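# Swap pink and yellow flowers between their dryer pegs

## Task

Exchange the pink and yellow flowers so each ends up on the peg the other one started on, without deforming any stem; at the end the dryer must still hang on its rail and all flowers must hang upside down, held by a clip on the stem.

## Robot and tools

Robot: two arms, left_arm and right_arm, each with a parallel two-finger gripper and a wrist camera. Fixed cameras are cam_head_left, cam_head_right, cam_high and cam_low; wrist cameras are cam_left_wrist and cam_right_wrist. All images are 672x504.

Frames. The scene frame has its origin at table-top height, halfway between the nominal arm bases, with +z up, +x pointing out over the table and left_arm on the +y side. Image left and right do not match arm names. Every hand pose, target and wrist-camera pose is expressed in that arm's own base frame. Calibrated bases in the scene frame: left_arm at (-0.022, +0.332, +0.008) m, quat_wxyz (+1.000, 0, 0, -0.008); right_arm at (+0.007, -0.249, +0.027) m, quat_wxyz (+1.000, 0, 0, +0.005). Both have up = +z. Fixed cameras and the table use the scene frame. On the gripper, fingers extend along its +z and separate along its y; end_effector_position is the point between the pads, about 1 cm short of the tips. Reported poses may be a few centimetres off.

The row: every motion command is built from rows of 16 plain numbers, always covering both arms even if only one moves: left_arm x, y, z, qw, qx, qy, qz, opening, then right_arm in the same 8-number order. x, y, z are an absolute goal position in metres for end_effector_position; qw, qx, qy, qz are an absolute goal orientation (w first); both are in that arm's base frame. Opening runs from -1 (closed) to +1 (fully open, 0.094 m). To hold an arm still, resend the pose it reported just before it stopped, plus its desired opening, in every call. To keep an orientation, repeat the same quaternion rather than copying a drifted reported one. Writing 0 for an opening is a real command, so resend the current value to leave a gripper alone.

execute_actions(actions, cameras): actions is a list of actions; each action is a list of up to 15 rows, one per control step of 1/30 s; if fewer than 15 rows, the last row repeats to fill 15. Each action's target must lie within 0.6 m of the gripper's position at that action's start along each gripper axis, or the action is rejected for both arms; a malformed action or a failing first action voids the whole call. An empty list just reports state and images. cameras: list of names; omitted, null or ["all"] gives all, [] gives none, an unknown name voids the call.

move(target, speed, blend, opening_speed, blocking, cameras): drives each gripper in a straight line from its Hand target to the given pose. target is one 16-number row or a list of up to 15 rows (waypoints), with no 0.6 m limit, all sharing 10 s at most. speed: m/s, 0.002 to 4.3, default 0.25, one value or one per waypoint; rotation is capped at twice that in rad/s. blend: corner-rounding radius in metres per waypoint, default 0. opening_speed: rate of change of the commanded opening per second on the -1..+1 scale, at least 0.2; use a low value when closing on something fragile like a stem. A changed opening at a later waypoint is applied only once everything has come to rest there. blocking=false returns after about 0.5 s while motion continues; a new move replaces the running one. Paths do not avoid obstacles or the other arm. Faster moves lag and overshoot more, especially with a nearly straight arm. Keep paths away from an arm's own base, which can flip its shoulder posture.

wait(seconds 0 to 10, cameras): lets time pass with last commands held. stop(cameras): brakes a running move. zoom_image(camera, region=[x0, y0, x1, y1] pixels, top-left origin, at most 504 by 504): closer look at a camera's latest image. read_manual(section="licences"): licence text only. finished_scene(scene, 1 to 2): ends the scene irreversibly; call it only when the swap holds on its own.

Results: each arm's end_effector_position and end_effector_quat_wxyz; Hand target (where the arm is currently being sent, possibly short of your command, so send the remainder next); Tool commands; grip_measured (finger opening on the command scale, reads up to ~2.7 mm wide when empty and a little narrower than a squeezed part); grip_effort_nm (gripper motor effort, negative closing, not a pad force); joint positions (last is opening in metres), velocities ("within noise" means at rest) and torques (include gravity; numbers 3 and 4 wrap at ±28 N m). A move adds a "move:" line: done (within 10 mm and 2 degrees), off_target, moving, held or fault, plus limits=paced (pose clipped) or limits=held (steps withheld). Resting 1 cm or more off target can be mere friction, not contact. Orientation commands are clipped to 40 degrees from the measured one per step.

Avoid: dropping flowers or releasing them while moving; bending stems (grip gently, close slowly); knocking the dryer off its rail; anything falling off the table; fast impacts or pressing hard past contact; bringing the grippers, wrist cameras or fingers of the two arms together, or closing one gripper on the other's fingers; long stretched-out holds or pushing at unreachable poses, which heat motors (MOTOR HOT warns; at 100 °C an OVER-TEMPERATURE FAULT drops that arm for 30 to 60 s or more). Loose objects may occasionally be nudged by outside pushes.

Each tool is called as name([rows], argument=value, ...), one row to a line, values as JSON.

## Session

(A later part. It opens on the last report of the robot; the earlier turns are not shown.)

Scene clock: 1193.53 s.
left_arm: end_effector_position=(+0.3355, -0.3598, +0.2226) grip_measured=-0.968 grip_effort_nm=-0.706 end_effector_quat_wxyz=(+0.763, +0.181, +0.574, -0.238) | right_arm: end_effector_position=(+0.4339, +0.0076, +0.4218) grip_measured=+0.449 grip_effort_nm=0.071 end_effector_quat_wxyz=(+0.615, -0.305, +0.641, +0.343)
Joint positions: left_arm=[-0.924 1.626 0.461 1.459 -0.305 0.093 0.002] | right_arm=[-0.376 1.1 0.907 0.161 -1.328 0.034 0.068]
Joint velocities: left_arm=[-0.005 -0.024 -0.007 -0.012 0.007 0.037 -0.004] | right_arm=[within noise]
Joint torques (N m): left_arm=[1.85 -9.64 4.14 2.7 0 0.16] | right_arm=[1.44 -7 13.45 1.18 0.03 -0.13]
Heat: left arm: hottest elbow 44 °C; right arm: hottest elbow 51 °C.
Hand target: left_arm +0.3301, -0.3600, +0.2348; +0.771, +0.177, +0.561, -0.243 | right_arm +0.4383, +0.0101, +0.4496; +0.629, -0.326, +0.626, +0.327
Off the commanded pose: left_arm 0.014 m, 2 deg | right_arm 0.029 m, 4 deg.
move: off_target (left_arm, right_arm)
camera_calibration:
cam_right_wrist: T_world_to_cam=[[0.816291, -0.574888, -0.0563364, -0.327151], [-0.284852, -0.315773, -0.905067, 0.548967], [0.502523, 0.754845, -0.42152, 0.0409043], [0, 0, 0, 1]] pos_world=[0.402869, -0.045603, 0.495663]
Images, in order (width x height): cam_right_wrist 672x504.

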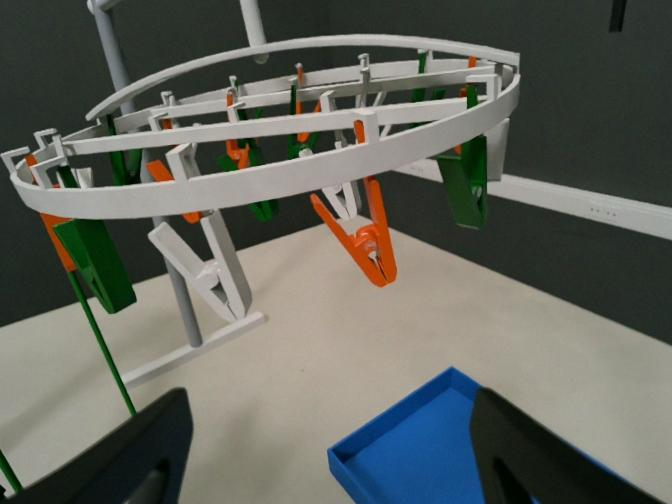

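move(target=[0.33,-0.36,0.235,0.7716,0.1768,0.5606,-0.2433,-0.97,0.505,0.005,0.455,0.5721,-0.4156,0.5721,0.4156,0.45], speed=0.2, cameras=["cam_right_wrist","cam_high"])

Scene clock: 1201.73 s.
left_arm: end_effector_position=(+0.3355, -0.3598, +0.2226) grip_measured=-0.967 grip_effort_nm=-0.686 end_effector_quat_wxyz=(+0.763, +0.181, +0.574, -0.238) | right_arm: end_effector_position=(+0.4955, +0.0035, +0.4341) grip_measured=+0.449 grip_effort_nm=0.071 end_effector_quat_wxyz=(+0.571, -0.386, +0.593, +0.417)
Joint positions: left_arm=[-0.924 1.626 0.461 1.459 -0.305 0.093 0.002] | right_arm=[-0.346 1.374 1.165 0.188 -1.554 0.033 0.068]
Joint velocities: within noise
Joint torques (N m): left_arm=[1.9 -9.64 4.14 2.71 0 0.17] | right_arm=[1.32 -11.28 13.18 1.78 -0.12 0.01]
Heat: left arm: hottest elbow 44 °C; right arm: hottest elbow 52 °C.
Hand target: left_arm +0.3301, -0.3599, +0.2348; +0.771, +0.177, +0.561, -0.243 | right_arm +0.5037, +0.0055, +0.4546; +0.580, -0.405, +0.579, +0.405
Off the commanded pose: left_arm 0.014 m, 2 deg | right_arm 0.023 m, 4 deg.
joint sent to its limit (right arm) — joint 5 (wrist yaw), lower limit. The joint targets still meet the commanded pose.
move: off_target (left_arm, right_arm)
camera_calibration:
cam_right_wrist: T_world_to_cam=[[0.935989, -0.349092, -0.0453858, -0.443981], [-0.183904, -0.374956, -0.908618, 0.528096], [0.300174, 0.858803, -0.415154, 0.115364], [0, 0, 0, 1]] pos_world=[0.478051, -0.0560525, 0.507581]
Images, in order (width x height): cam_high 672x504, cam_right_wrist 672x504.

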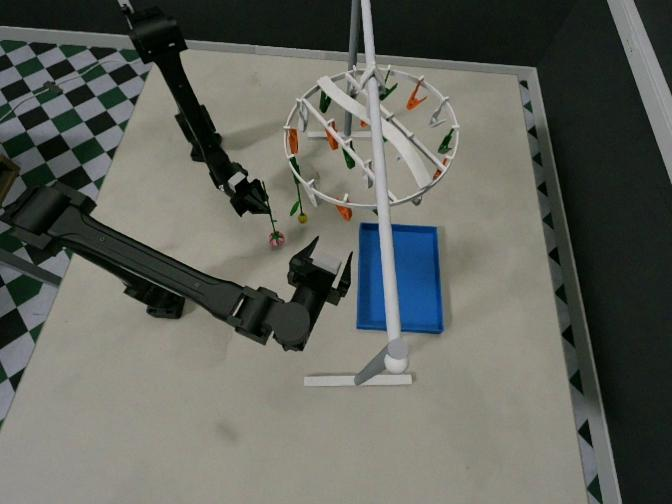

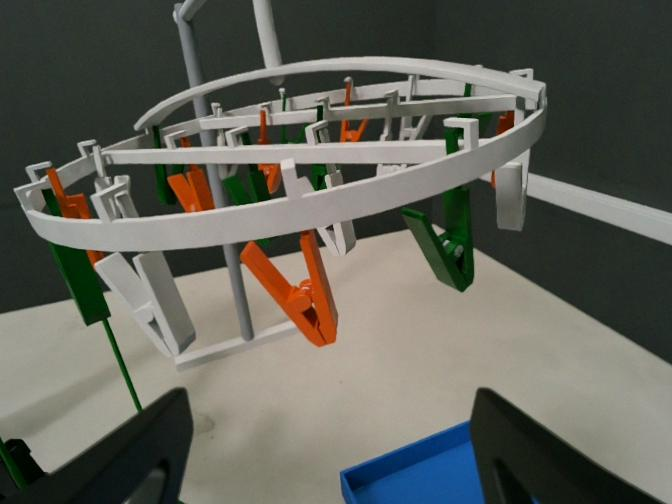

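move([
  [0.33,-0.36,0.235,0.7716,0.1768,0.5606,-0.2433,-0.97,0.488,0.012,0.46,0.6029,-0.3695,0.6029,0.3695,0.45],
  [0.33,-0.36,0.235,0.7716,0.1768,0.5606,-0.2433,-0.97,0.513,0.06,0.462,0.6029,-0.3695,0.6029,0.3695,0.45],
], speed=0.15, cameras=["cam_right_wrist"])

Scene clock: 1207.33 s.
left_arm: end_effector_position=(+0.3355, -0.3598, +0.2226) grip_measured=-0.967 grip_effort_nm=-0.686 end_effector_quat_wxyz=(+0.763, +0.181, +0.574, -0.238) | right_arm: end_effector_position=(+0.5073, +0.0589, +0.4629) grip_measured=+0.449 grip_effort_nm=0.076 end_effector_quat_wxyz=(+0.603, -0.366, +0.604, +0.372)
Joint positions: left_arm=[-0.924 1.626 0.461 1.459 -0.305 0.093 0.002] | right_arm=[-0.215 1.301 1.165 0.149 -1.312 0.02 0.068]
Joint velocities: left_arm=[0.005 0.005 0.007 -0.002 -0.051 -0.066 -0.005] | right_arm=[within noise]
Joint torques (N m): left_arm=[1.85 -9.58 4.15 2.73 0 0.16] | right_arm=[0.85 -9.99 10.15 1.21 0.07 -0.13]
Heat: left arm: hottest elbow 43 °C; right arm: hottest elbow 53 °C.
Hand target: left_arm +0.3301, -0.3599, +0.2348; +0.771, +0.177, +0.561, -0.243 | right_arm +0.5129, +0.0600, +0.4621; +0.603, -0.369, +0.603, +0.370
Off the commanded pose: left_arm 0.014 m, 2 deg | right_arm 0.006 m, 1 deg.
move: off_target (left_arm)
camera_calibration:
cam_right_wrist: T_world_to_cam=[[0.892324, -0.451396, 0.000714464, -0.427543], [-0.185604, -0.368346, -0.910973, 0.578778], [0.411473, 0.81275, -0.412465, 0.0212902], [0, 0, 0, 1]] pos_world=[0.48017, 0.00289588, 0.536338]
Images, in order (width x height): cam_right_wrist 672x504.

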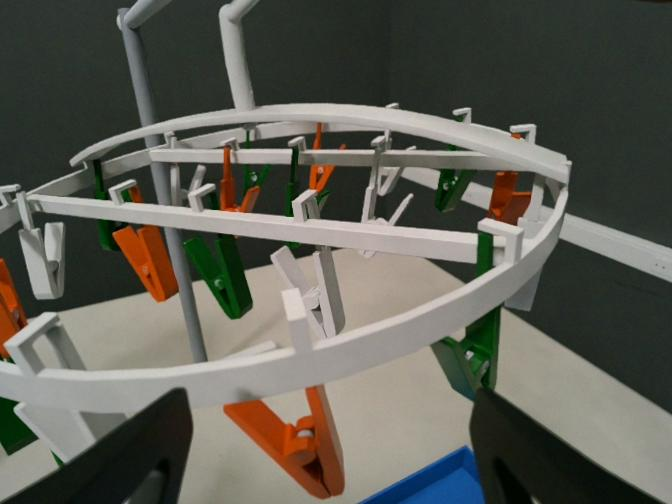

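move([
  [0.33,-0.36,0.235,0.7716,0.1768,0.5606,-0.2433,-0.97,0.506,0.062,0.442,0.6029,-0.3695,0.6029,0.3695,0.45],
  [0.33,-0.36,0.235,0.7716,0.1768,0.5606,-0.2433,-0.97,0.522,0.092,0.442,0.6029,-0.3695,0.6029,0.3695,0.45],
], speed=0.1, cameras=["cam_right_wrist"])

Scene clock: 1214.97 s.
left_arm: end_effector_position=(+0.3355, -0.3598, +0.2226) grip_measured=-0.969 grip_effort_nm=-0.574 end_effector_quat_wxyz=(+0.763, +0.181, +0.574, -0.238) | right_arm: end_effector_position=(+0.5172, +0.0891, +0.4440) grip_measured=+0.449 grip_effort_nm=0.076 end_effector_quat_wxyz=(+0.600, -0.363, +0.608, +0.373)
Joint positions: left_arm=[-0.924 1.626 0.461 1.459 -0.305 0.093 0.001] | right_arm=[-0.143 1.319 1.136 0.177 -1.238 0.013 0.068]
Joint velocities: left_arm=[-0.005 -0.005 -0.012 0.002 0.037 0.007 0.016] | right_arm=[within noise]
Joint torques (N m): left_arm=[1.85 -9.64 4.12 2.73 0 0.16] | right_arm=[1.03 -10.52 9.52 2.09 0.05 -0.09]
Heat: left arm: hottest elbow 43 °C; right arm: hottest elbow 52 °C.
Hand target: left_arm +0.3301, -0.3599, +0.2348; +0.771, +0.177, +0.561, -0.243 | right_arm +0.5219, +0.0921, +0.4420; +0.603, -0.370, +0.603, +0.370
Off the commanded pose: left_arm 0.014 m, 2 deg | right_arm 0.006 m, 1 deg.
move: off_target (left_arm)
camera_calibration:
cam_right_wrist: T_world_to_cam=[[0.891223, -0.453471, -0.0092605, -0.41754], [-0.196637, -0.367899, -0.908837, 0.579241], [0.408724, 0.811797, -0.417049, -0.0116196], [0, 0, 0, 1]] pos_world=[0.490771, 0.0331927, 0.517723]
Images, in order (width x height): cam_right_wrist 672x504.

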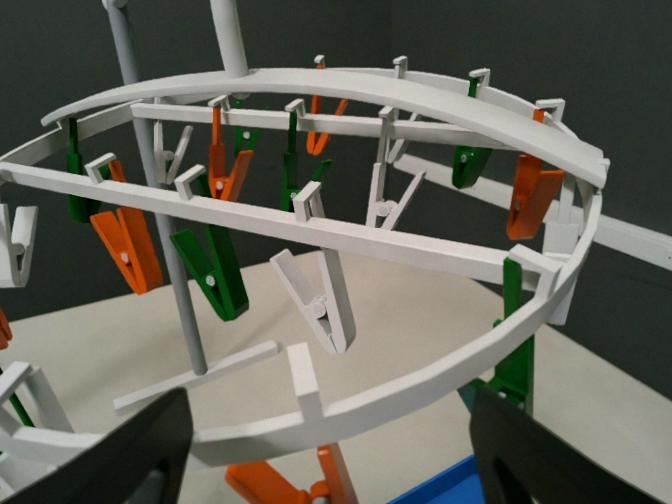

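move(target=[0.33,-0.36,0.235,0.7716,0.1768,0.5606,-0.2433,-0.97,0.521,0.102,0.438,0.6029,-0.3695,0.6029,0.3695,0.45], speed=0.1, cameras=["cam_right_wrist"])

zoom_image(camera="cam_right_wrist", region=[170, 350, 500, 504])

Scene clock: 1220.07 s.
left_arm: end_effector_position=(+0.3355, -0.3598, +0.2226) grip_measured=-0.966 grip_effort_nm=-0.603 end_effector_quat_wxyz=(+0.763, +0.181, +0.574, -0.238) | right_arm: end_effector_position=(+0.5187, +0.0977, +0.4453) grip_measured=+0.449 grip_effort_nm=0.076 end_effector_quat_wxyz=(+0.603, -0.364, +0.605, +0.370)
Joint positions: left_arm=[-0.924 1.626 0.461 1.459 -0.305 0.093 0.002] | right_arm=[-0.123 1.319 1.136 0.186 -1.216 0.013 0.068]
Joint velocities: within noise
Joint torques (N m): left_arm=[1.79 -9.64 4.14 2.73 0 0.16] | right_arm=[1.26 -10.93 8.51 2.15 0.05 -0.1]
Heat: left arm: hottest elbow 42 °C; right arm: hottest elbow 52 °C.
Hand target: left_arm +0.3301, -0.3599, +0.2348; +0.771, +0.177, +0.561, -0.243 | right_arm +0.5209, +0.1020, +0.4381; +0.603, -0.370, +0.603, +0.370
Off the commanded pose: left_arm 0.014 m, 2 deg | right_arm 0.009 m, 1 deg.
move: off_target (left_arm)
camera_calibration:
cam_right_wrist: T_world_to_cam=[[0.890407, -0.455165, -0.000243268, -0.418415], [-0.188743, -0.368738, -0.910169, 0.580346], [0.414188, 0.810467, -0.414237, -0.0226323], [0, 0, 0, 1]] pos_world=[0.49147, 0.0418901, 0.518736]
Images, in order (width x height): cam_right_wrist 672x504.

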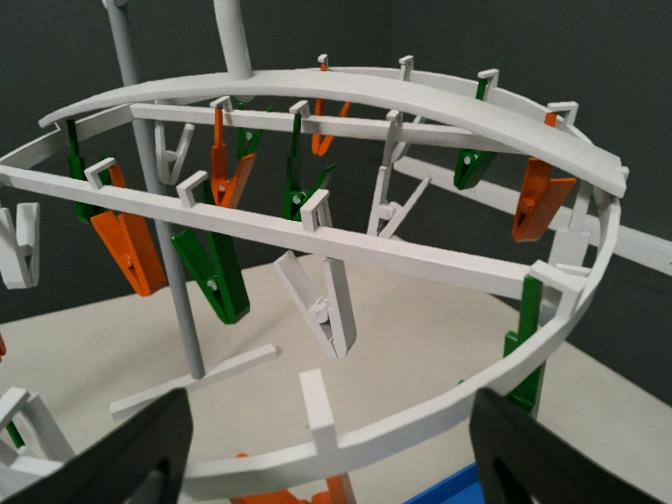

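Scaled by 1.527 from the camera's 672x504 image, which has a finer 960x720 frame.

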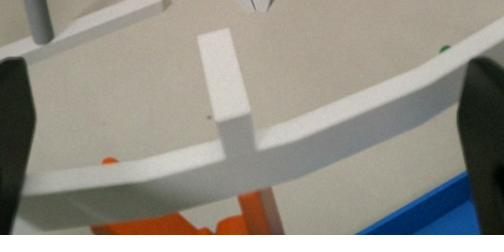

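move([
  [0.33,-0.36,0.235,0.7716,0.1768,0.5606,-0.2433,-0.97,0.512,0.086,0.425,0.6029,-0.3695,0.6029,0.3695,0.45],
  [0.33,-0.36,0.235,0.7716,0.1768,0.5606,-0.2433,-0.97,0.520,0.102,0.434,0.6029,-0.3695,0.6029,0.3695,0.45],
], speed=0.1, cameras=["cam_right_wrist"])

zoom_image(camera="cam_right_wrist", region=[170, 350, 500, 504])

Scene clock: 1224.10 s.
left_arm: end_effector_position=(+0.3355, -0.3598, +0.2226) grip_measured=-0.970 grip_effort_nm=-0.379 end_effector_quat_wxyz=(+0.763, +0.181, +0.574, -0.238) | right_arm: end_effector_position=(+0.5165, +0.0975, +0.4326) grip_measured=+0.449 grip_effort_nm=0.071 end_effector_quat_wxyz=(+0.600, -0.362, +0.608, +0.372)
Joint positions: left_arm=[-0.924 1.626 0.461 1.459 -0.305 0.093 0.001] | right_arm=[-0.124 1.319 1.106 0.207 -1.216 0.013 0.068]
Joint velocities: left_arm=[-0.005 -0.024 -0.007 -0.002 -0.168 0.022 0.003] | right_arm=[within noise]
Joint torques (N m): left_arm=[1.79 -9.58 4.12 2.73 0 0.17] | right_arm=[1.26 -10.64 9.91 1.83 0.07 -0.09]
Heat: left arm: hottest elbow 42 °C; right arm: hottest elbow 52 °C.
Hand target: left_arm +0.3301, -0.3599, +0.2348; +0.771, +0.177, +0.561, -0.243 | right_arm +0.5199, +0.1021, +0.4340; +0.603, -0.369, +0.603, +0.370
Off the commanded pose: left_arm 0.014 m, 2 deg | right_arm 0.006 m, 1 deg.
move: off_target (left_arm)
camera_calibration:
cam_right_wrist: T_world_to_cam=[[0.89004, -0.455789, -0.00923951, -0.41228], [-0.197615, -0.367469, -0.908799, 0.572217], [0.410825, 0.810693, -0.417132, -0.0239675], [0, 0, 0, 1]] pos_world=[0.489871, 0.0417891, 0.506223]
Images, in order (width x height): cam_right_wrist 672x504.

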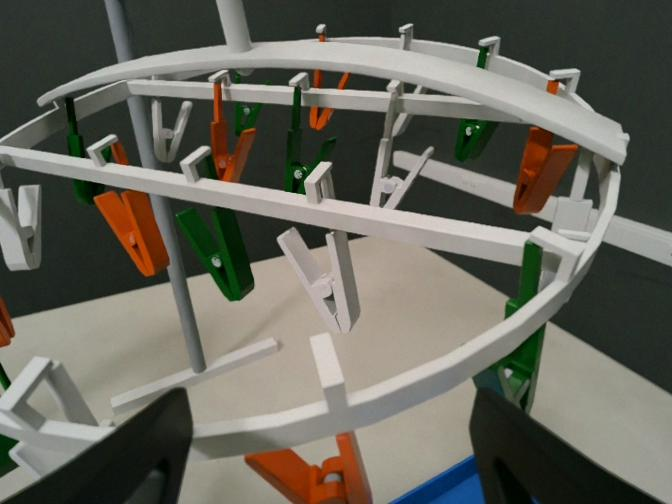

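Scaled by 1.527 from the camera's 672x504 image, which has a finer 960x720 frame.

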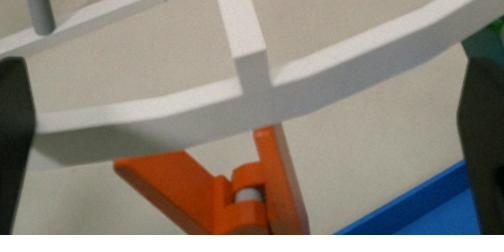

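move(target=[0.33,-0.36,0.235,0.7716,0.1768,0.5606,-0.2433,-0.97,0.520,0.102,0.434,0.6029,-0.3695,0.6029,0.3695,-0.68], speed=0.1, opening_speed=0.5, cameras=["cam_right_wrist","cam_left_wrist"])

zoom_image(camera="cam_right_wrist", region=[170, 350, 500, 504])

Scene clock: 1228.70 s.
left_arm: end_effector_position=(+0.3355, -0.3598, +0.2226) grip_measured=-0.969 grip_effort_nm=-0.701 end_effector_quat_wxyz=(+0.763, +0.181, +0.574, -0.237) | right_arm: end_effector_position=(+0.5166, +0.0975, +0.4326) grip_measured=-0.678 grip_effort_nm=-0.081 end_effector_quat_wxyz=(+0.600, -0.362, +0.608, +0.372)
Joint positions: left_arm=[-0.924 1.626 0.461 1.459 -0.305 0.094 0.001] | right_arm=[-0.124 1.319 1.106 0.207 -1.215 0.013 0.015]
Joint velocities: left_arm=[-0.015 -0.005 -0.007 0.002 0.037 -0.066 -0.006] | right_arm=[within noise]
Joint torques (N m): left_arm=[1.85 -9.64 4.15 2.73 0 0.16] | right_arm=[1.38 -10.93 9.84 1.81 0.05 -0.09]
Heat: left arm: hottest elbow 42 °C; right arm: hottest elbow 52 °C.
Hand target: left_arm +0.3301, -0.3599, +0.2348; +0.771, +0.177, +0.561, -0.243 | right_arm +0.5199, +0.1020, +0.4340; +0.603, -0.369, +0.603, +0.370
Off the commanded pose: left_arm 0.014 m, 2 deg | right_arm 0.006 m, 1 deg.
move: off_target (left_arm)
camera_calibration:
cam_left_wrist: T_world_to_cam=[[-0.562289, -0.826807, -0.0149202, -0.10561], [-0.119182, 0.0988804, -0.987936, 0.334159], [0.818308, -0.553727, -0.15414, -0.349014], [0, 0, 0, 1]] pos_world=[0.266043, -0.313619, 0.274755]
cam_right_wrist: T_world_to_cam=[[0.889866, -0.456129, -0.00921199, -0.41233], [-0.197739, -0.367417, -0.908792, 0.572255], [0.411142, 0.810525, -0.417147, -0.024068], [0, 0, 0, 1]] pos_world=[0.489971, 0.0416886, 0.506223]
Images, in order (width x height): cam_left_wrist 672x504, cam_right_wrist 672x504.

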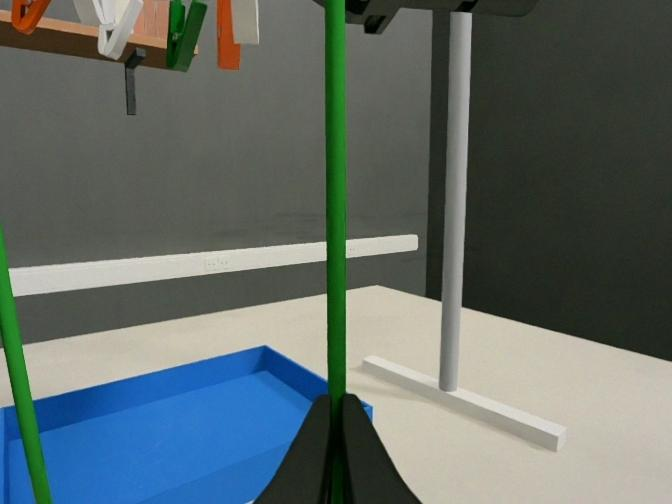

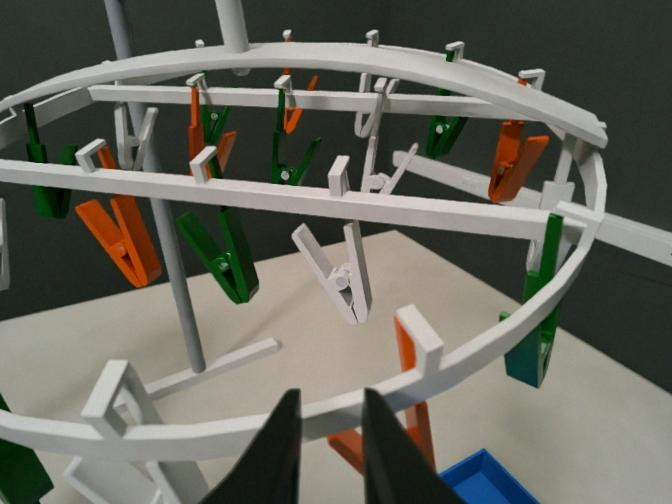

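Scaled by 1.527 from the camera's 672x504 image, which has a finer 960x720 frame.

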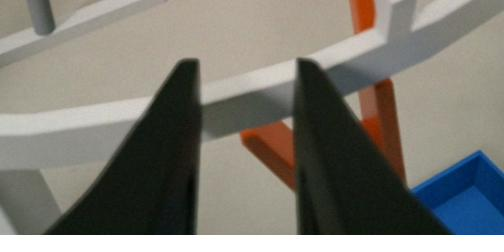

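move([
  [0.33,-0.36,0.235,0.7716,0.1768,0.5606,-0.2433,-0.97,0.505,0.068,0.436,0.6029,-0.3695,0.6029,0.3695,-0.60],
  [0.33,-0.36,0.235,0.7716,0.1768,0.5606,-0.2433,-0.97,0.500,0.055,0.44,0.6029,-0.3695,0.6029,0.3695,0.45],
], speed=0.1, cameras=["cam_right_wrist"])

zoom_image(camera="cam_right_wrist", region=[170, 350, 500, 504])

Scene clock: 1233.33 s.
left_arm: end_effector_position=(+0.3355, -0.3598, +0.2226) grip_measured=-0.969 grip_effort_nm=-0.569 end_effector_quat_wxyz=(+0.763, +0.181, +0.574, -0.237) | right_arm: end_effector_position=(+0.5013, +0.0588, +0.4411) grip_measured=+0.448 grip_effort_nm=0.066 end_effector_quat_wxyz=(+0.602, -0.370, +0.602, +0.373)
Joint positions: left_arm=[-0.924 1.626 0.461 1.459 -0.305 0.094 0.001] | right_arm=[-0.219 1.299 1.106 0.203 -1.325 0.013 0.068]
Joint velocities: left_arm=[0.005 0.015 0.012 0.002 -0.007 -0.007 0.013] | right_arm=[within noise]
Joint torques (N m): left_arm=[1.85 -9.58 4.14 2.7 0 0.16] | right_arm=[-0.03 -11.81 8.66 1.21 -0.1 -0.08]
Heat: left arm: hottest elbow 42 °C; right arm: hottest elbow 53 °C.
Hand target: left_arm +0.3301, -0.3599, +0.2348; +0.771, +0.177, +0.561, -0.243 | right_arm +0.5000, +0.0551, +0.4401; +0.603, -0.369, +0.603, +0.370
Off the commanded pose: left_arm 0.014 m, 2 deg | right_arm 0.004 m, 0 deg.
move: off_target (left_arm)
camera_calibration:
cam_right_wrist: T_world_to_cam=[[0.896576, -0.442855, 0.00545701, -0.426872], [-0.178589, -0.372781, -0.910571, 0.554293], [0.405286, 0.815422, -0.413316, 0.0181233], [0, 0, 0, 1]] pos_world=[0.474369, 0.00280907, 0.514543]
Images, in order (width x height): cam_right_wrist 672x504.

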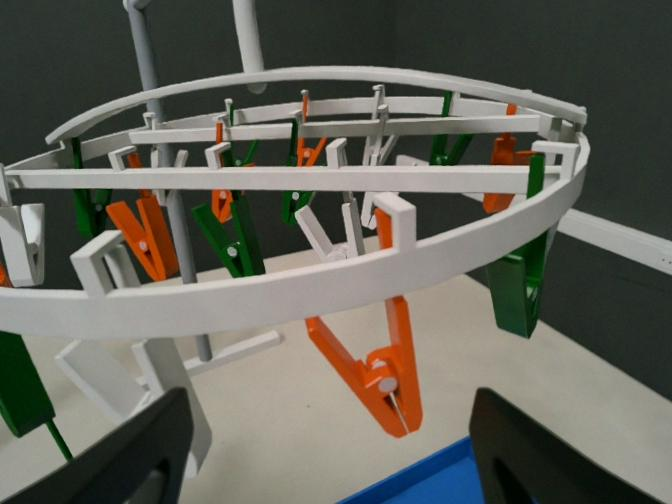

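Scaled by 1.527 from the camera's 672x504 image, which has a finer 960x720 frame.

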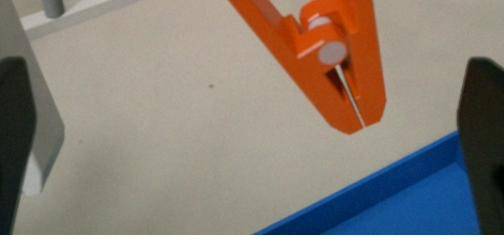

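move([
  [0.33,-0.36,0.235,0.7716,0.1768,0.5606,-0.2433,-0.97,0.512,0.054,0.432,0.6029,-0.3695,0.6029,0.3695,0.45],
  [0.33,-0.36,0.235,0.7716,0.1768,0.5606,-0.2433,-0.97,0.537,0.102,0.432,0.6029,-0.3695,0.6029,0.3695,0.45],
], speed=0.1, cameras=["cam_right_wrist"])

zoom_image(camera="cam_right_wrist", region=[170, 350, 500, 504])

Scene clock: 1243.73 s.
left_arm: end_effector_position=(+0.3355, -0.3598, +0.2226) grip_measured=-0.968 grip_effort_nm=-0.549 end_effector_quat_wxyz=(+0.763, +0.181, +0.574, -0.237) | right_arm: end_effector_position=(+0.5275, +0.0995, +0.4143) grip_measured=+0.449 grip_effort_nm=0.076 end_effector_quat_wxyz=(+0.590, -0.355, +0.618, +0.381)
Joint positions: left_arm=[-0.924 1.626 0.461 1.459 -0.305 0.094 0.002] | right_arm=[-0.117 1.357 1.106 0.209 -1.212 0.013 0.068]
Joint velocities: left_arm=[-0.015 -0.015 -0.012 -0.017 -0.037 0.007 0.011] | right_arm=[within noise]
Joint torques (N m): left_arm=[1.85 -9.64 4.14 2.71 0 0.15] | right_arm=[1.26 -11.11 12.42 2.06 0.02 -0.08]
Heat: left arm: hottest elbow 41 °C; right arm: hottest elbow 53 °C.
Hand target: left_arm +0.3301, -0.3599, +0.2348; +0.771, +0.177, +0.561, -0.243 | right_arm +0.5360, +0.1018, +0.4317; +0.603, -0.369, +0.603, +0.370
Off the commanded pose: left_arm 0.014 m, 2 deg | right_arm 0.020 m, 3 deg.
move: off_target (left_arm, right_arm)
camera_calibration:
cam_right_wrist: T_world_to_cam=[[0.890456, -0.453019, -0.0431508, -0.407886], [-0.229094, -0.364329, -0.902652, 0.572286], [0.393197, 0.813657, -0.428203, -0.0240554], [0, 0, 0, 1]] pos_world=[0.50377, 0.0432932, 0.488674]
Images, in order (width x height): cam_right_wrist 672x504.

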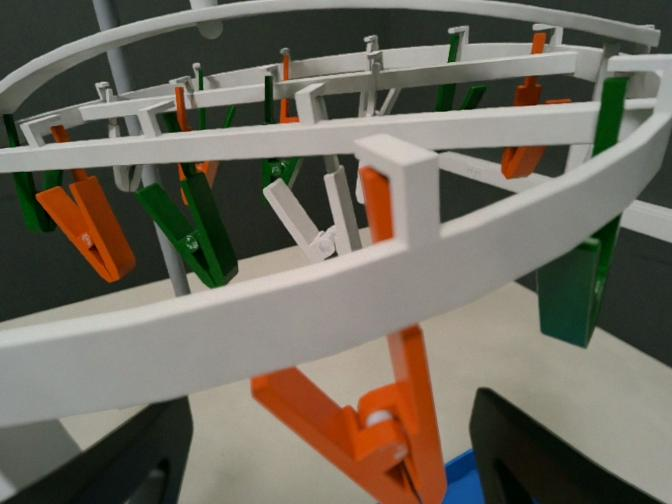

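Scaled by 1.527 from the camera's 672x504 image, which has a finer 960x720 frame.

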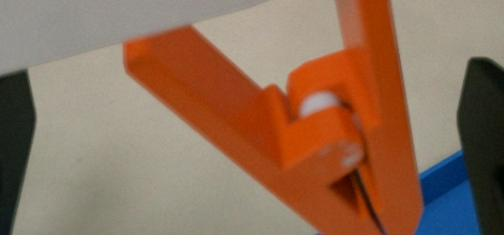

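move(target=[0.33,-0.36,0.235,0.7716,0.1768,0.5606,-0.2433,-0.97,0.547,0.110,0.446,0.6029,-0.3695,0.6029,0.3695,0.45], speed=0.1, cameras=["cam_right_wrist"])

zoom_image(camera="cam_right_wrist", region=[170, 350, 500, 504])

Scene clock: 1250.37 s.
left_arm: end_effector_position=(+0.3355, -0.3598, +0.2226) grip_measured=-0.966 grip_effort_nm=-0.510 end_effector_quat_wxyz=(+0.763, +0.181, +0.574, -0.237) | right_arm: end_effector_position=(+0.5363, +0.1057, +0.4247) grip_measured=+0.449 grip_effort_nm=0.076 end_effector_quat_wxyz=(+0.593, -0.356, +0.615, +0.377)
Joint positions: left_arm=[-0.924 1.626 0.461 1.459 -0.305 0.094 0.002] | right_arm=[-0.101 1.371 1.144 0.196 -1.193 0.013 0.068]
Joint velocities: left_arm=[-0.005 -0.024 0.002 0.002 0.066 -0.022 0.007] | right_arm=[within noise]
Joint torques (N m): left_arm=[1.85 -9.58 4.15 2.73 0 0.15] | right_arm=[1.32 -11.05 13.44 1.33 0.03 -0.06]
Heat: left arm: hottest elbow 41 °C; right arm: hottest elbow 54 °C.
Hand target: left_arm +0.3301, -0.3599, +0.2348; +0.771, +0.177, +0.561, -0.243 | right_arm +0.5456, +0.1098, +0.4456; +0.603, -0.369, +0.603, +0.370
Off the commanded pose: left_arm 0.014 m, 2 deg | right_arm 0.024 m, 3 deg.
move: off_target (left_arm, right_arm)
camera_calibration:
cam_right_wrist: T_world_to_cam=[[0.889337, -0.456059, -0.0330248, -0.415822], [-0.220861, -0.365203, -0.904349, 0.582302], [0.400375, 0.811565, -0.425514, -0.0328619], [0, 0, 0, 1]] pos_world=[0.511571, 0.0496886, 0.498888]
Images, in order (width x height): cam_right_wrist 672x504.

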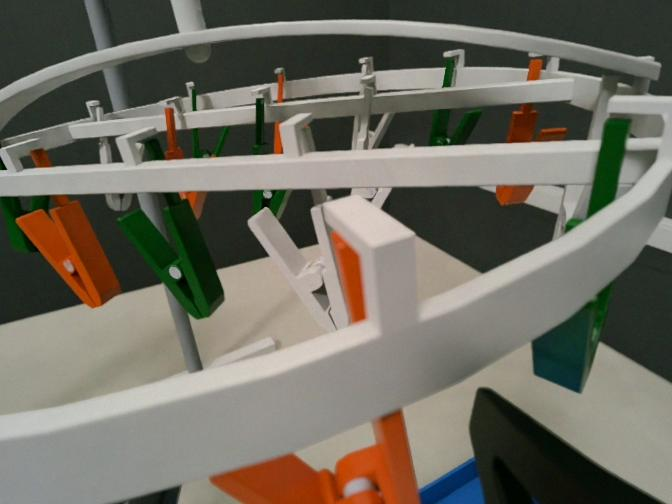

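Scaled by 1.527 from the camera's 672x504 image, which has a finer 960x720 frame.

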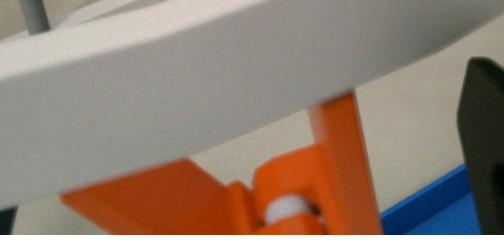

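move(target=[0.33,-0.36,0.235,0.7716,0.1768,0.5606,-0.2433,-0.97,0.547,0.110,0.446,0.6029,-0.3695,0.6029,0.3695,-0.68], speed=0.1, opening_speed=0.5, cameras=["cam_right_wrist","cam_left_wrist"])

zoom_image(camera="cam_right_wrist", region=[170, 350, 500, 504])

Scene clock: 1255.70 s.
left_arm: end_effector_position=(+0.3355, -0.3598, +0.2226) grip_measured=-0.967 grip_effort_nm=-0.618 end_effector_quat_wxyz=(+0.763, +0.181, +0.574, -0.237) | right_arm: end_effector_position=(+0.5363, +0.1057, +0.4247) grip_measured=-0.570 grip_effort_nm=-1.004 end_effector_quat_wxyz=(+0.593, -0.356, +0.616, +0.377)
Joint positions: left_arm=[-0.924 1.626 0.461 1.459 -0.305 0.095 0.002] | right_arm=[-0.101 1.371 1.144 0.196 -1.193 0.013 0.02]
Joint velocities: within noise
Joint torques (N m): left_arm=[1.79 -9.58 4.15 2.73 0 0.15] | right_arm=[1.44 -11.28 13.5 1.31 0.01 -0.07]
Heat: left arm: hottest elbow 41 °C; right arm: hottest elbow 56 °C.
Hand target: left_arm +0.3301, -0.3599, +0.2348; +0.772, +0.177, +0.561, -0.243 | right_arm +0.5455, +0.1098, +0.4456; +0.603, -0.369, +0.603, +0.370
Off the commanded pose: left_arm 0.014 m, 2 deg | right_arm 0.024 m, 3 deg.
move: off_target (left_arm, right_arm)
camera_calibration:
cam_left_wrist: T_world_to_cam=[[-0.562073, -0.826939, -0.0156857, -0.105581], [-0.11878, 0.0994746, -0.987925, 0.334244], [0.818514, -0.553423, -0.154136, -0.34903], [0, 0, 0, 1]] pos_world=[0.266043, -0.313719, 0.274754]
cam_right_wrist: T_world_to_cam=[[0.889311, -0.456088, -0.0333048, -0.415668], [-0.221145, -0.365169, -0.904294, 0.582417], [0.400276, 0.811564, -0.42561, -0.0327633], [0, 0, 0, 1]] pos_world=[0.511571, 0.0496886, 0.498888]
Images, in order (width x height): cam_left_wrist 672x504, cam_right_wrist 672x504.

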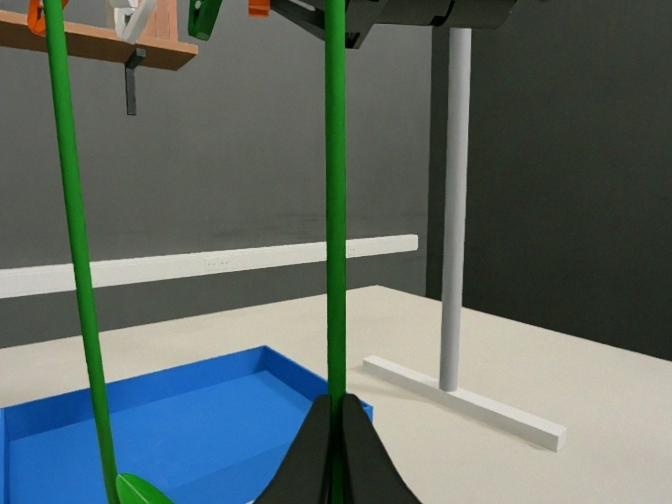

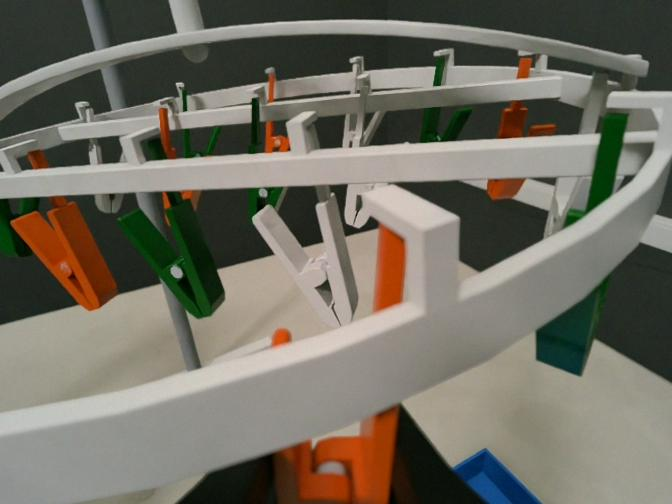

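Scaled by 1.527 from the camera's 672x504 image, which has a finer 960x720 frame.

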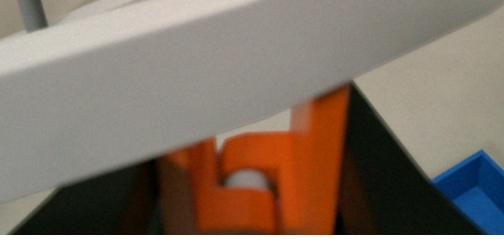

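move([
  [0.37,-0.41,0.210,0.8071,0.0410,0.5864,-0.0564,-0.97,0.547,0.110,0.446,0.6029,-0.3695,0.6029,0.3695,-0.68],
  [0.50,-0.445,0.210,0.8071,0.0410,0.5864,-0.0564,-0.97,0.547,0.110,0.446,0.6029,-0.3695,0.6029,0.3695,-0.68],
], speed=0.15, cameras=["cam_left_wrist","cam_high","cam_low"])

zoom_image(camera="cam_high", region=[260, 120, 410, 290])

Scene clock: 1271.27 s.
left_arm: end_effector_position=(+0.4897, -0.4378, +0.2074) grip_measured=-0.968 grip_effort_nm=-0.691 end_effector_quat_wxyz=(+0.805, +0.049, +0.590, -0.051) | right_arm: end_effector_position=(+0.5363, +0.1057, +0.4247) grip_measured=-0.571 grip_effort_nm=-1.038 end_effector_quat_wxyz=(+0.593, -0.356, +0.616, +0.377)
Joint positions: left_arm=[-0.901 2.015 1.038 1.385 -0.713 0.294 0.002] | right_arm=[-0.101 1.371 1.144 0.196 -1.193 0.013 0.02]
Joint velocities: within noise
Joint torques (N m): left_arm=[3.02 -13.27 8.1 1.37 0.29 -0.07] | right_arm=[1.44 -11.16 13.45 1.26 0.01 -0.08]
Heat: left arm: hottest elbow 41 °C; right arm: hottest elbow 61 °C.
Hand target: left_arm +0.4994, -0.4445, +0.2099; +0.807, +0.041, +0.586, -0.056 | right_arm +0.5455, +0.1098, +0.4456; +0.603, -0.369, +0.603, +0.370
Off the commanded pose: left_arm 0.013 m, 1 deg | right_arm 0.024 m, 3 deg.
move: off_target (left_arm, right_arm)
camera_calibration:
cam_left_wrist: T_world_to_cam=[[-0.130053, -0.991066, -0.0295709, -0.364183], [-0.124124, 0.0458633, -0.991206, 0.325215], [0.983707, -0.125239, -0.12898, -0.419381], [0, 0, 0, 1]] pos_world=[0.405552, -0.428367, 0.257494]
Images, in order (width x height): cam_high 672x504, cam_low 672x504, cam_left_wrist 672x504.

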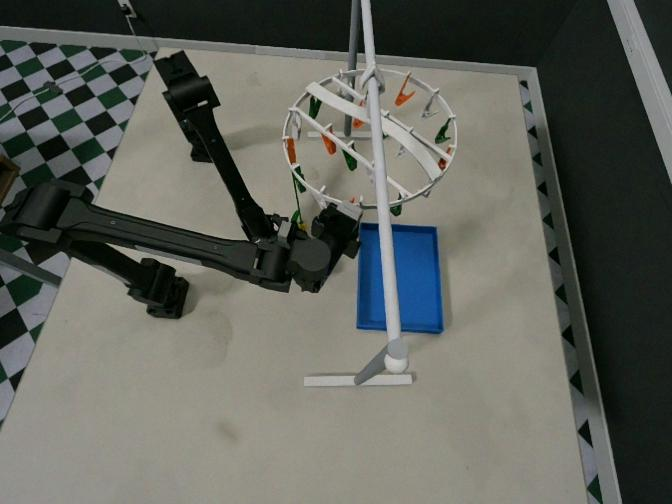

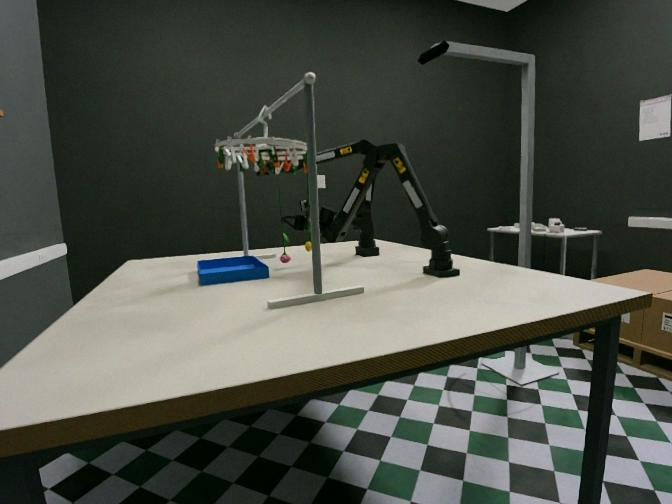

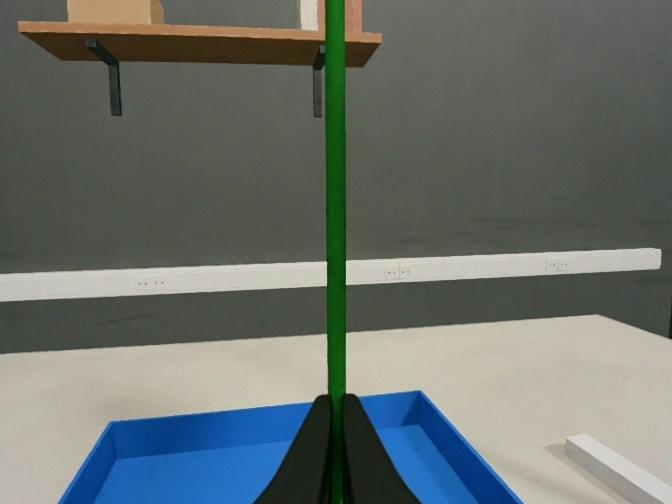

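Scaled by 2.965 from the camera's 672x504 image, which has a finer 960x720 frame.

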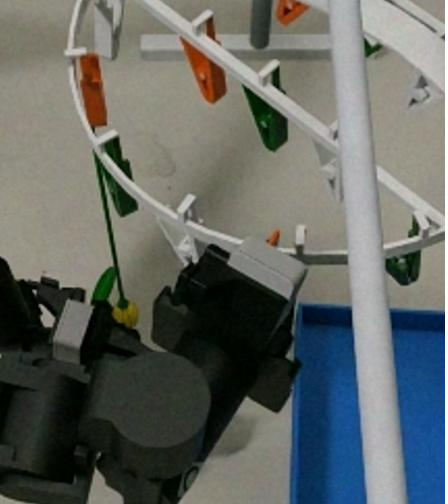

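zoom_image(camera="cam_low", region=[210, 120, 340, 270])

wait(seconds=0, cameras=["cam_head_left","cam_head_right"])

zoom_image(camera="cam_head_right", region=[180, 0, 380, 150])

zoom_image(camera="cam_head_left", region=[200, 0, 400, 150])

Scaled by 3.360 from the camera's 672x504 image, which has a finer 960x720 frame.

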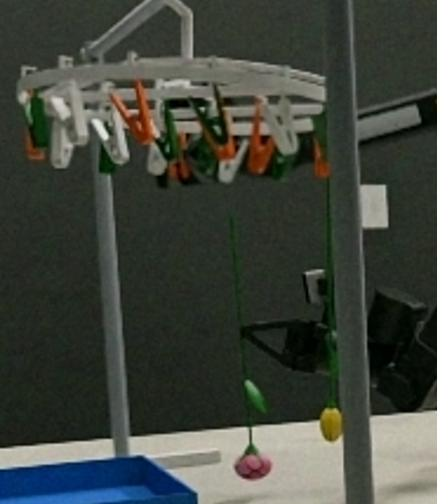

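Scene clock: 1274.57 s.
left_arm: end_effector_position=(+0.4899, -0.4381, +0.2074) grip_measured=-0.967 grip_effort_nm=-0.691 end_effector_quat_wxyz=(+0.805, +0.048, +0.590, -0.051) | right_arm: end_effector_position=(+0.5363, +0.1057, +0.4246) grip_measured=-0.571 grip_effort_nm=-1.033 end_effector_quat_wxyz=(+0.593, -0.356, +0.616, +0.378)
Joint positions: left_arm=[-0.901 2.016 1.039 1.384 -0.713 0.293 0.002] | right_arm=[-0.101 1.371 1.144 0.195 -1.193 0.013 0.02]
Joint velocities: within noise
Joint torques (N m): left_arm=[2.96 -13.22 8.13 1.29 0.29 -0.06] | right_arm=[1.38 -11.28 13.45 1.29 0.02 -0.07]
Heat: left arm: hottest elbow 41 °C; right arm: hottest elbow 62 °C.
Hand target: left_arm +0.4995, -0.4446, +0.2100; +0.807, +0.041, +0.586, -0.056 | right_arm +0.5455, +0.1098, +0.4456; +0.603, -0.369, +0.603, +0.370
Tool commands: left_gripper/opening=-0.97 right_gripper/opening=-0.68
Off the commanded pose: left_arm 0.013 m, 1 deg | right_arm 0.024 m, 3 deg.
Images, in order (width x height): cam_head_left 672x504, cam_head_right 672x504.

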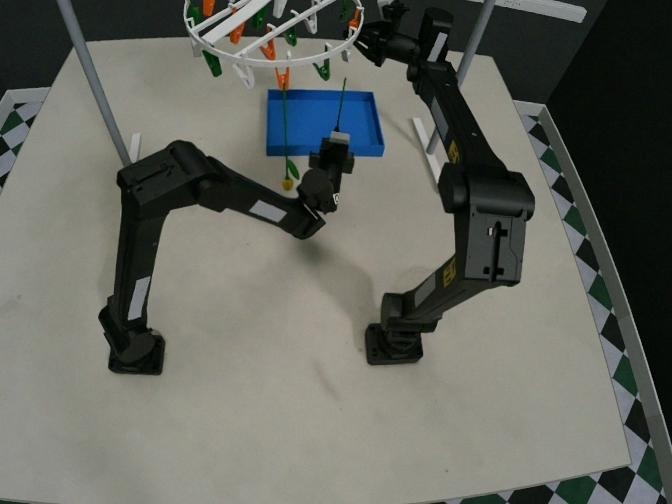

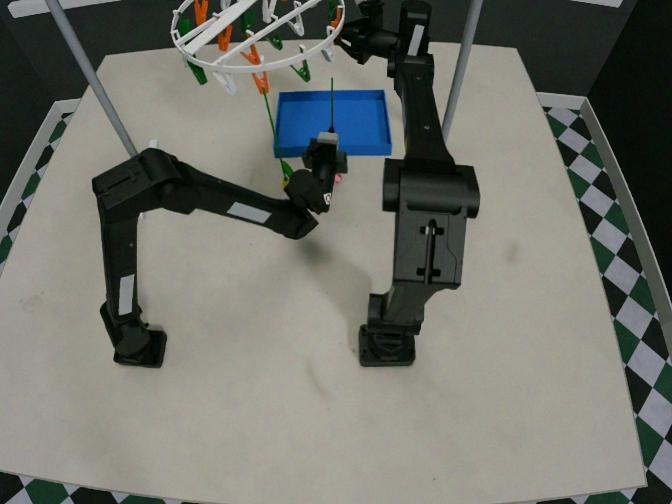

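Scaled by 2.520 from the camera's 672x504 image, which has a finer 960x720 frame.

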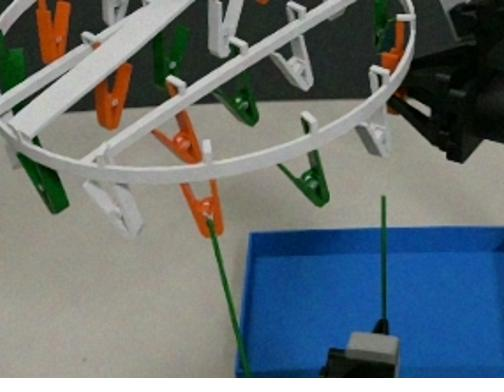

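Scaled by 2.520 from the camera's 672x504 image, which has a finer 960x720 frame.

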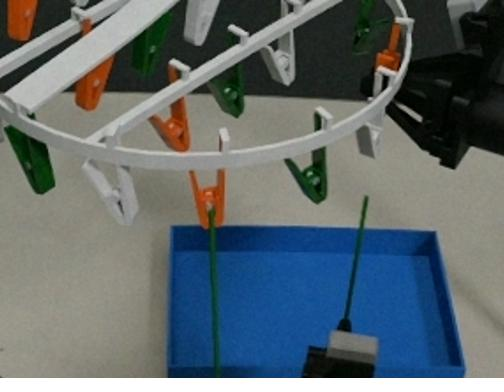

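execute_actions(actions=[], cameras=["cam_head_left","cam_right_wrist","cam_left_wrist"])

zoom_image(camera="cam_right_wrist", region=[230, 350, 430, 504])

zoom_image(camera="cam_head_left", region=[300, 0, 420, 100])

Scene clock: 1289.97 s.
left_arm: end_effector_position=(+0.4899, -0.4381, +0.2074) grip_measured=-0.969 grip_effort_nm=-0.564 end_effector_quat_wxyz=(+0.805, +0.048, +0.590, -0.051) | right_arm: end_effector_position=(+0.5363, +0.1057, +0.4246) grip_measured=-0.571 grip_effort_nm=-1.038 end_effector_quat_wxyz=(+0.593, -0.356, +0.616, +0.378)
Joint positions: left_arm=[-0.901 2.016 1.039 1.384 -0.713 0.293 0.001] | right_arm=[-0.101 1.371 1.144 0.195 -1.193 0.013 0.02]
Joint velocities: left_arm=[-0.015 -0.024 -0.012 -0.002 -0.007 -0.037 0.015] | right_arm=[within noise]
Joint torques (N m): left_arm=[2.96 -13.27 8.13 1.31 0.29 -0.06] | right_arm=[1.38 -11.46 13.45 1.29 0.01 -0.07]
Heat: left arm: hottest elbow 43 °C; right arm: hottest elbow 65 °C.
Hand target: left_arm +0.4995, -0.4446, +0.2100; +0.807, +0.041, +0.586, -0.056 | right_arm +0.5455, +0.1098, +0.4456; +0.603, -0.369, +0.603, +0.370
Tool commands: left_gripper/opening=-0.97 right_gripper/opening=-0.68
Off the commanded pose: left_arm 0.013 m, 1 deg | right_arm 0.024 m, 3 deg.
camera_calibration:
cam_left_wrist: T_world_to_cam=[[-0.13074, -0.991005, -0.0285764, -0.364219], [-0.124125, 0.0449588, -0.991248, 0.324856], [0.983616, -0.126049, -0.128887, -0.419825], [0, 0, 0, 1]] pos_world=[0.405651, -0.428467, 0.257495]
cam_right_wrist: T_world_to_cam=[[0.889291, -0.456095, -0.0337422, -0.415528], [-0.221554, -0.36509, -0.904225, 0.58261], [0.400093, 0.811595, -0.425721, -0.0326562], [0, 0, 0, 1]] pos_world=[0.511671, 0.0496886, 0.498887]
Images, in order (width x height): cam_head_left 672x504, cam_left_wrist 672x504, cam_right_wrist 672x504.

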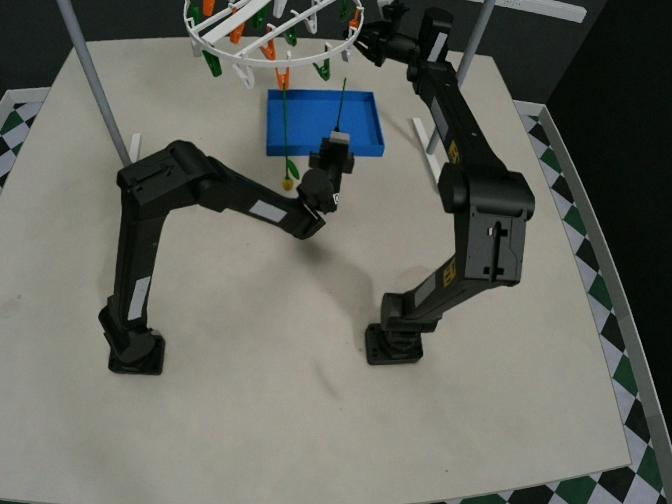

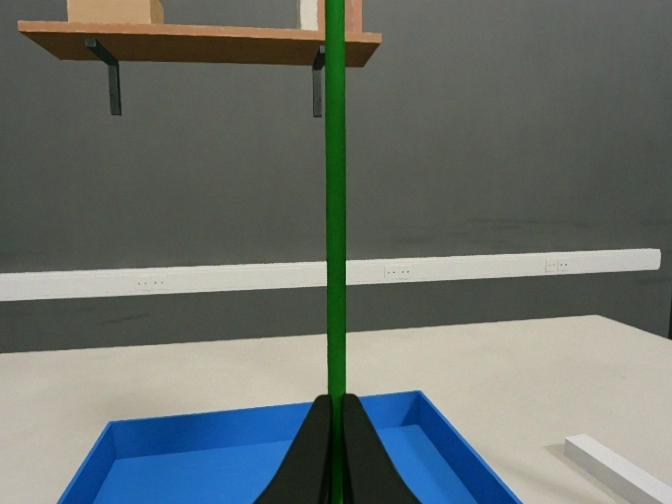

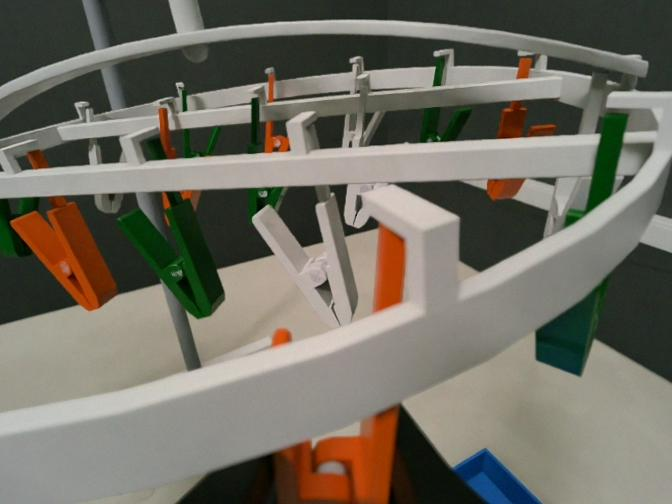

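Scaled by 2.520 from the camera's 672x504 image, which has a finer 960x720 frame.

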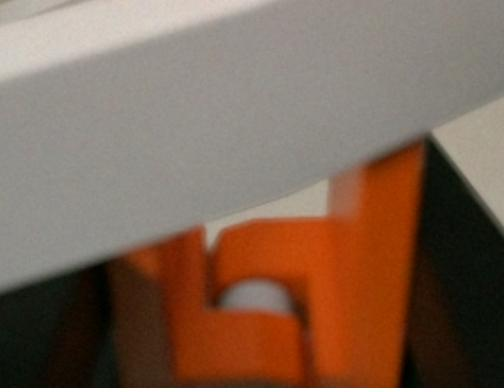

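Scaled by 4.200 from the camera's 672x504 image, which has a finer 960x720 frame.

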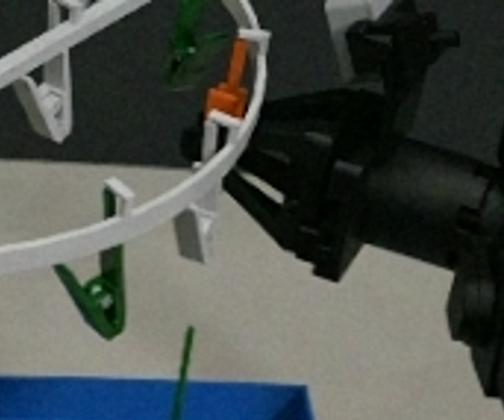

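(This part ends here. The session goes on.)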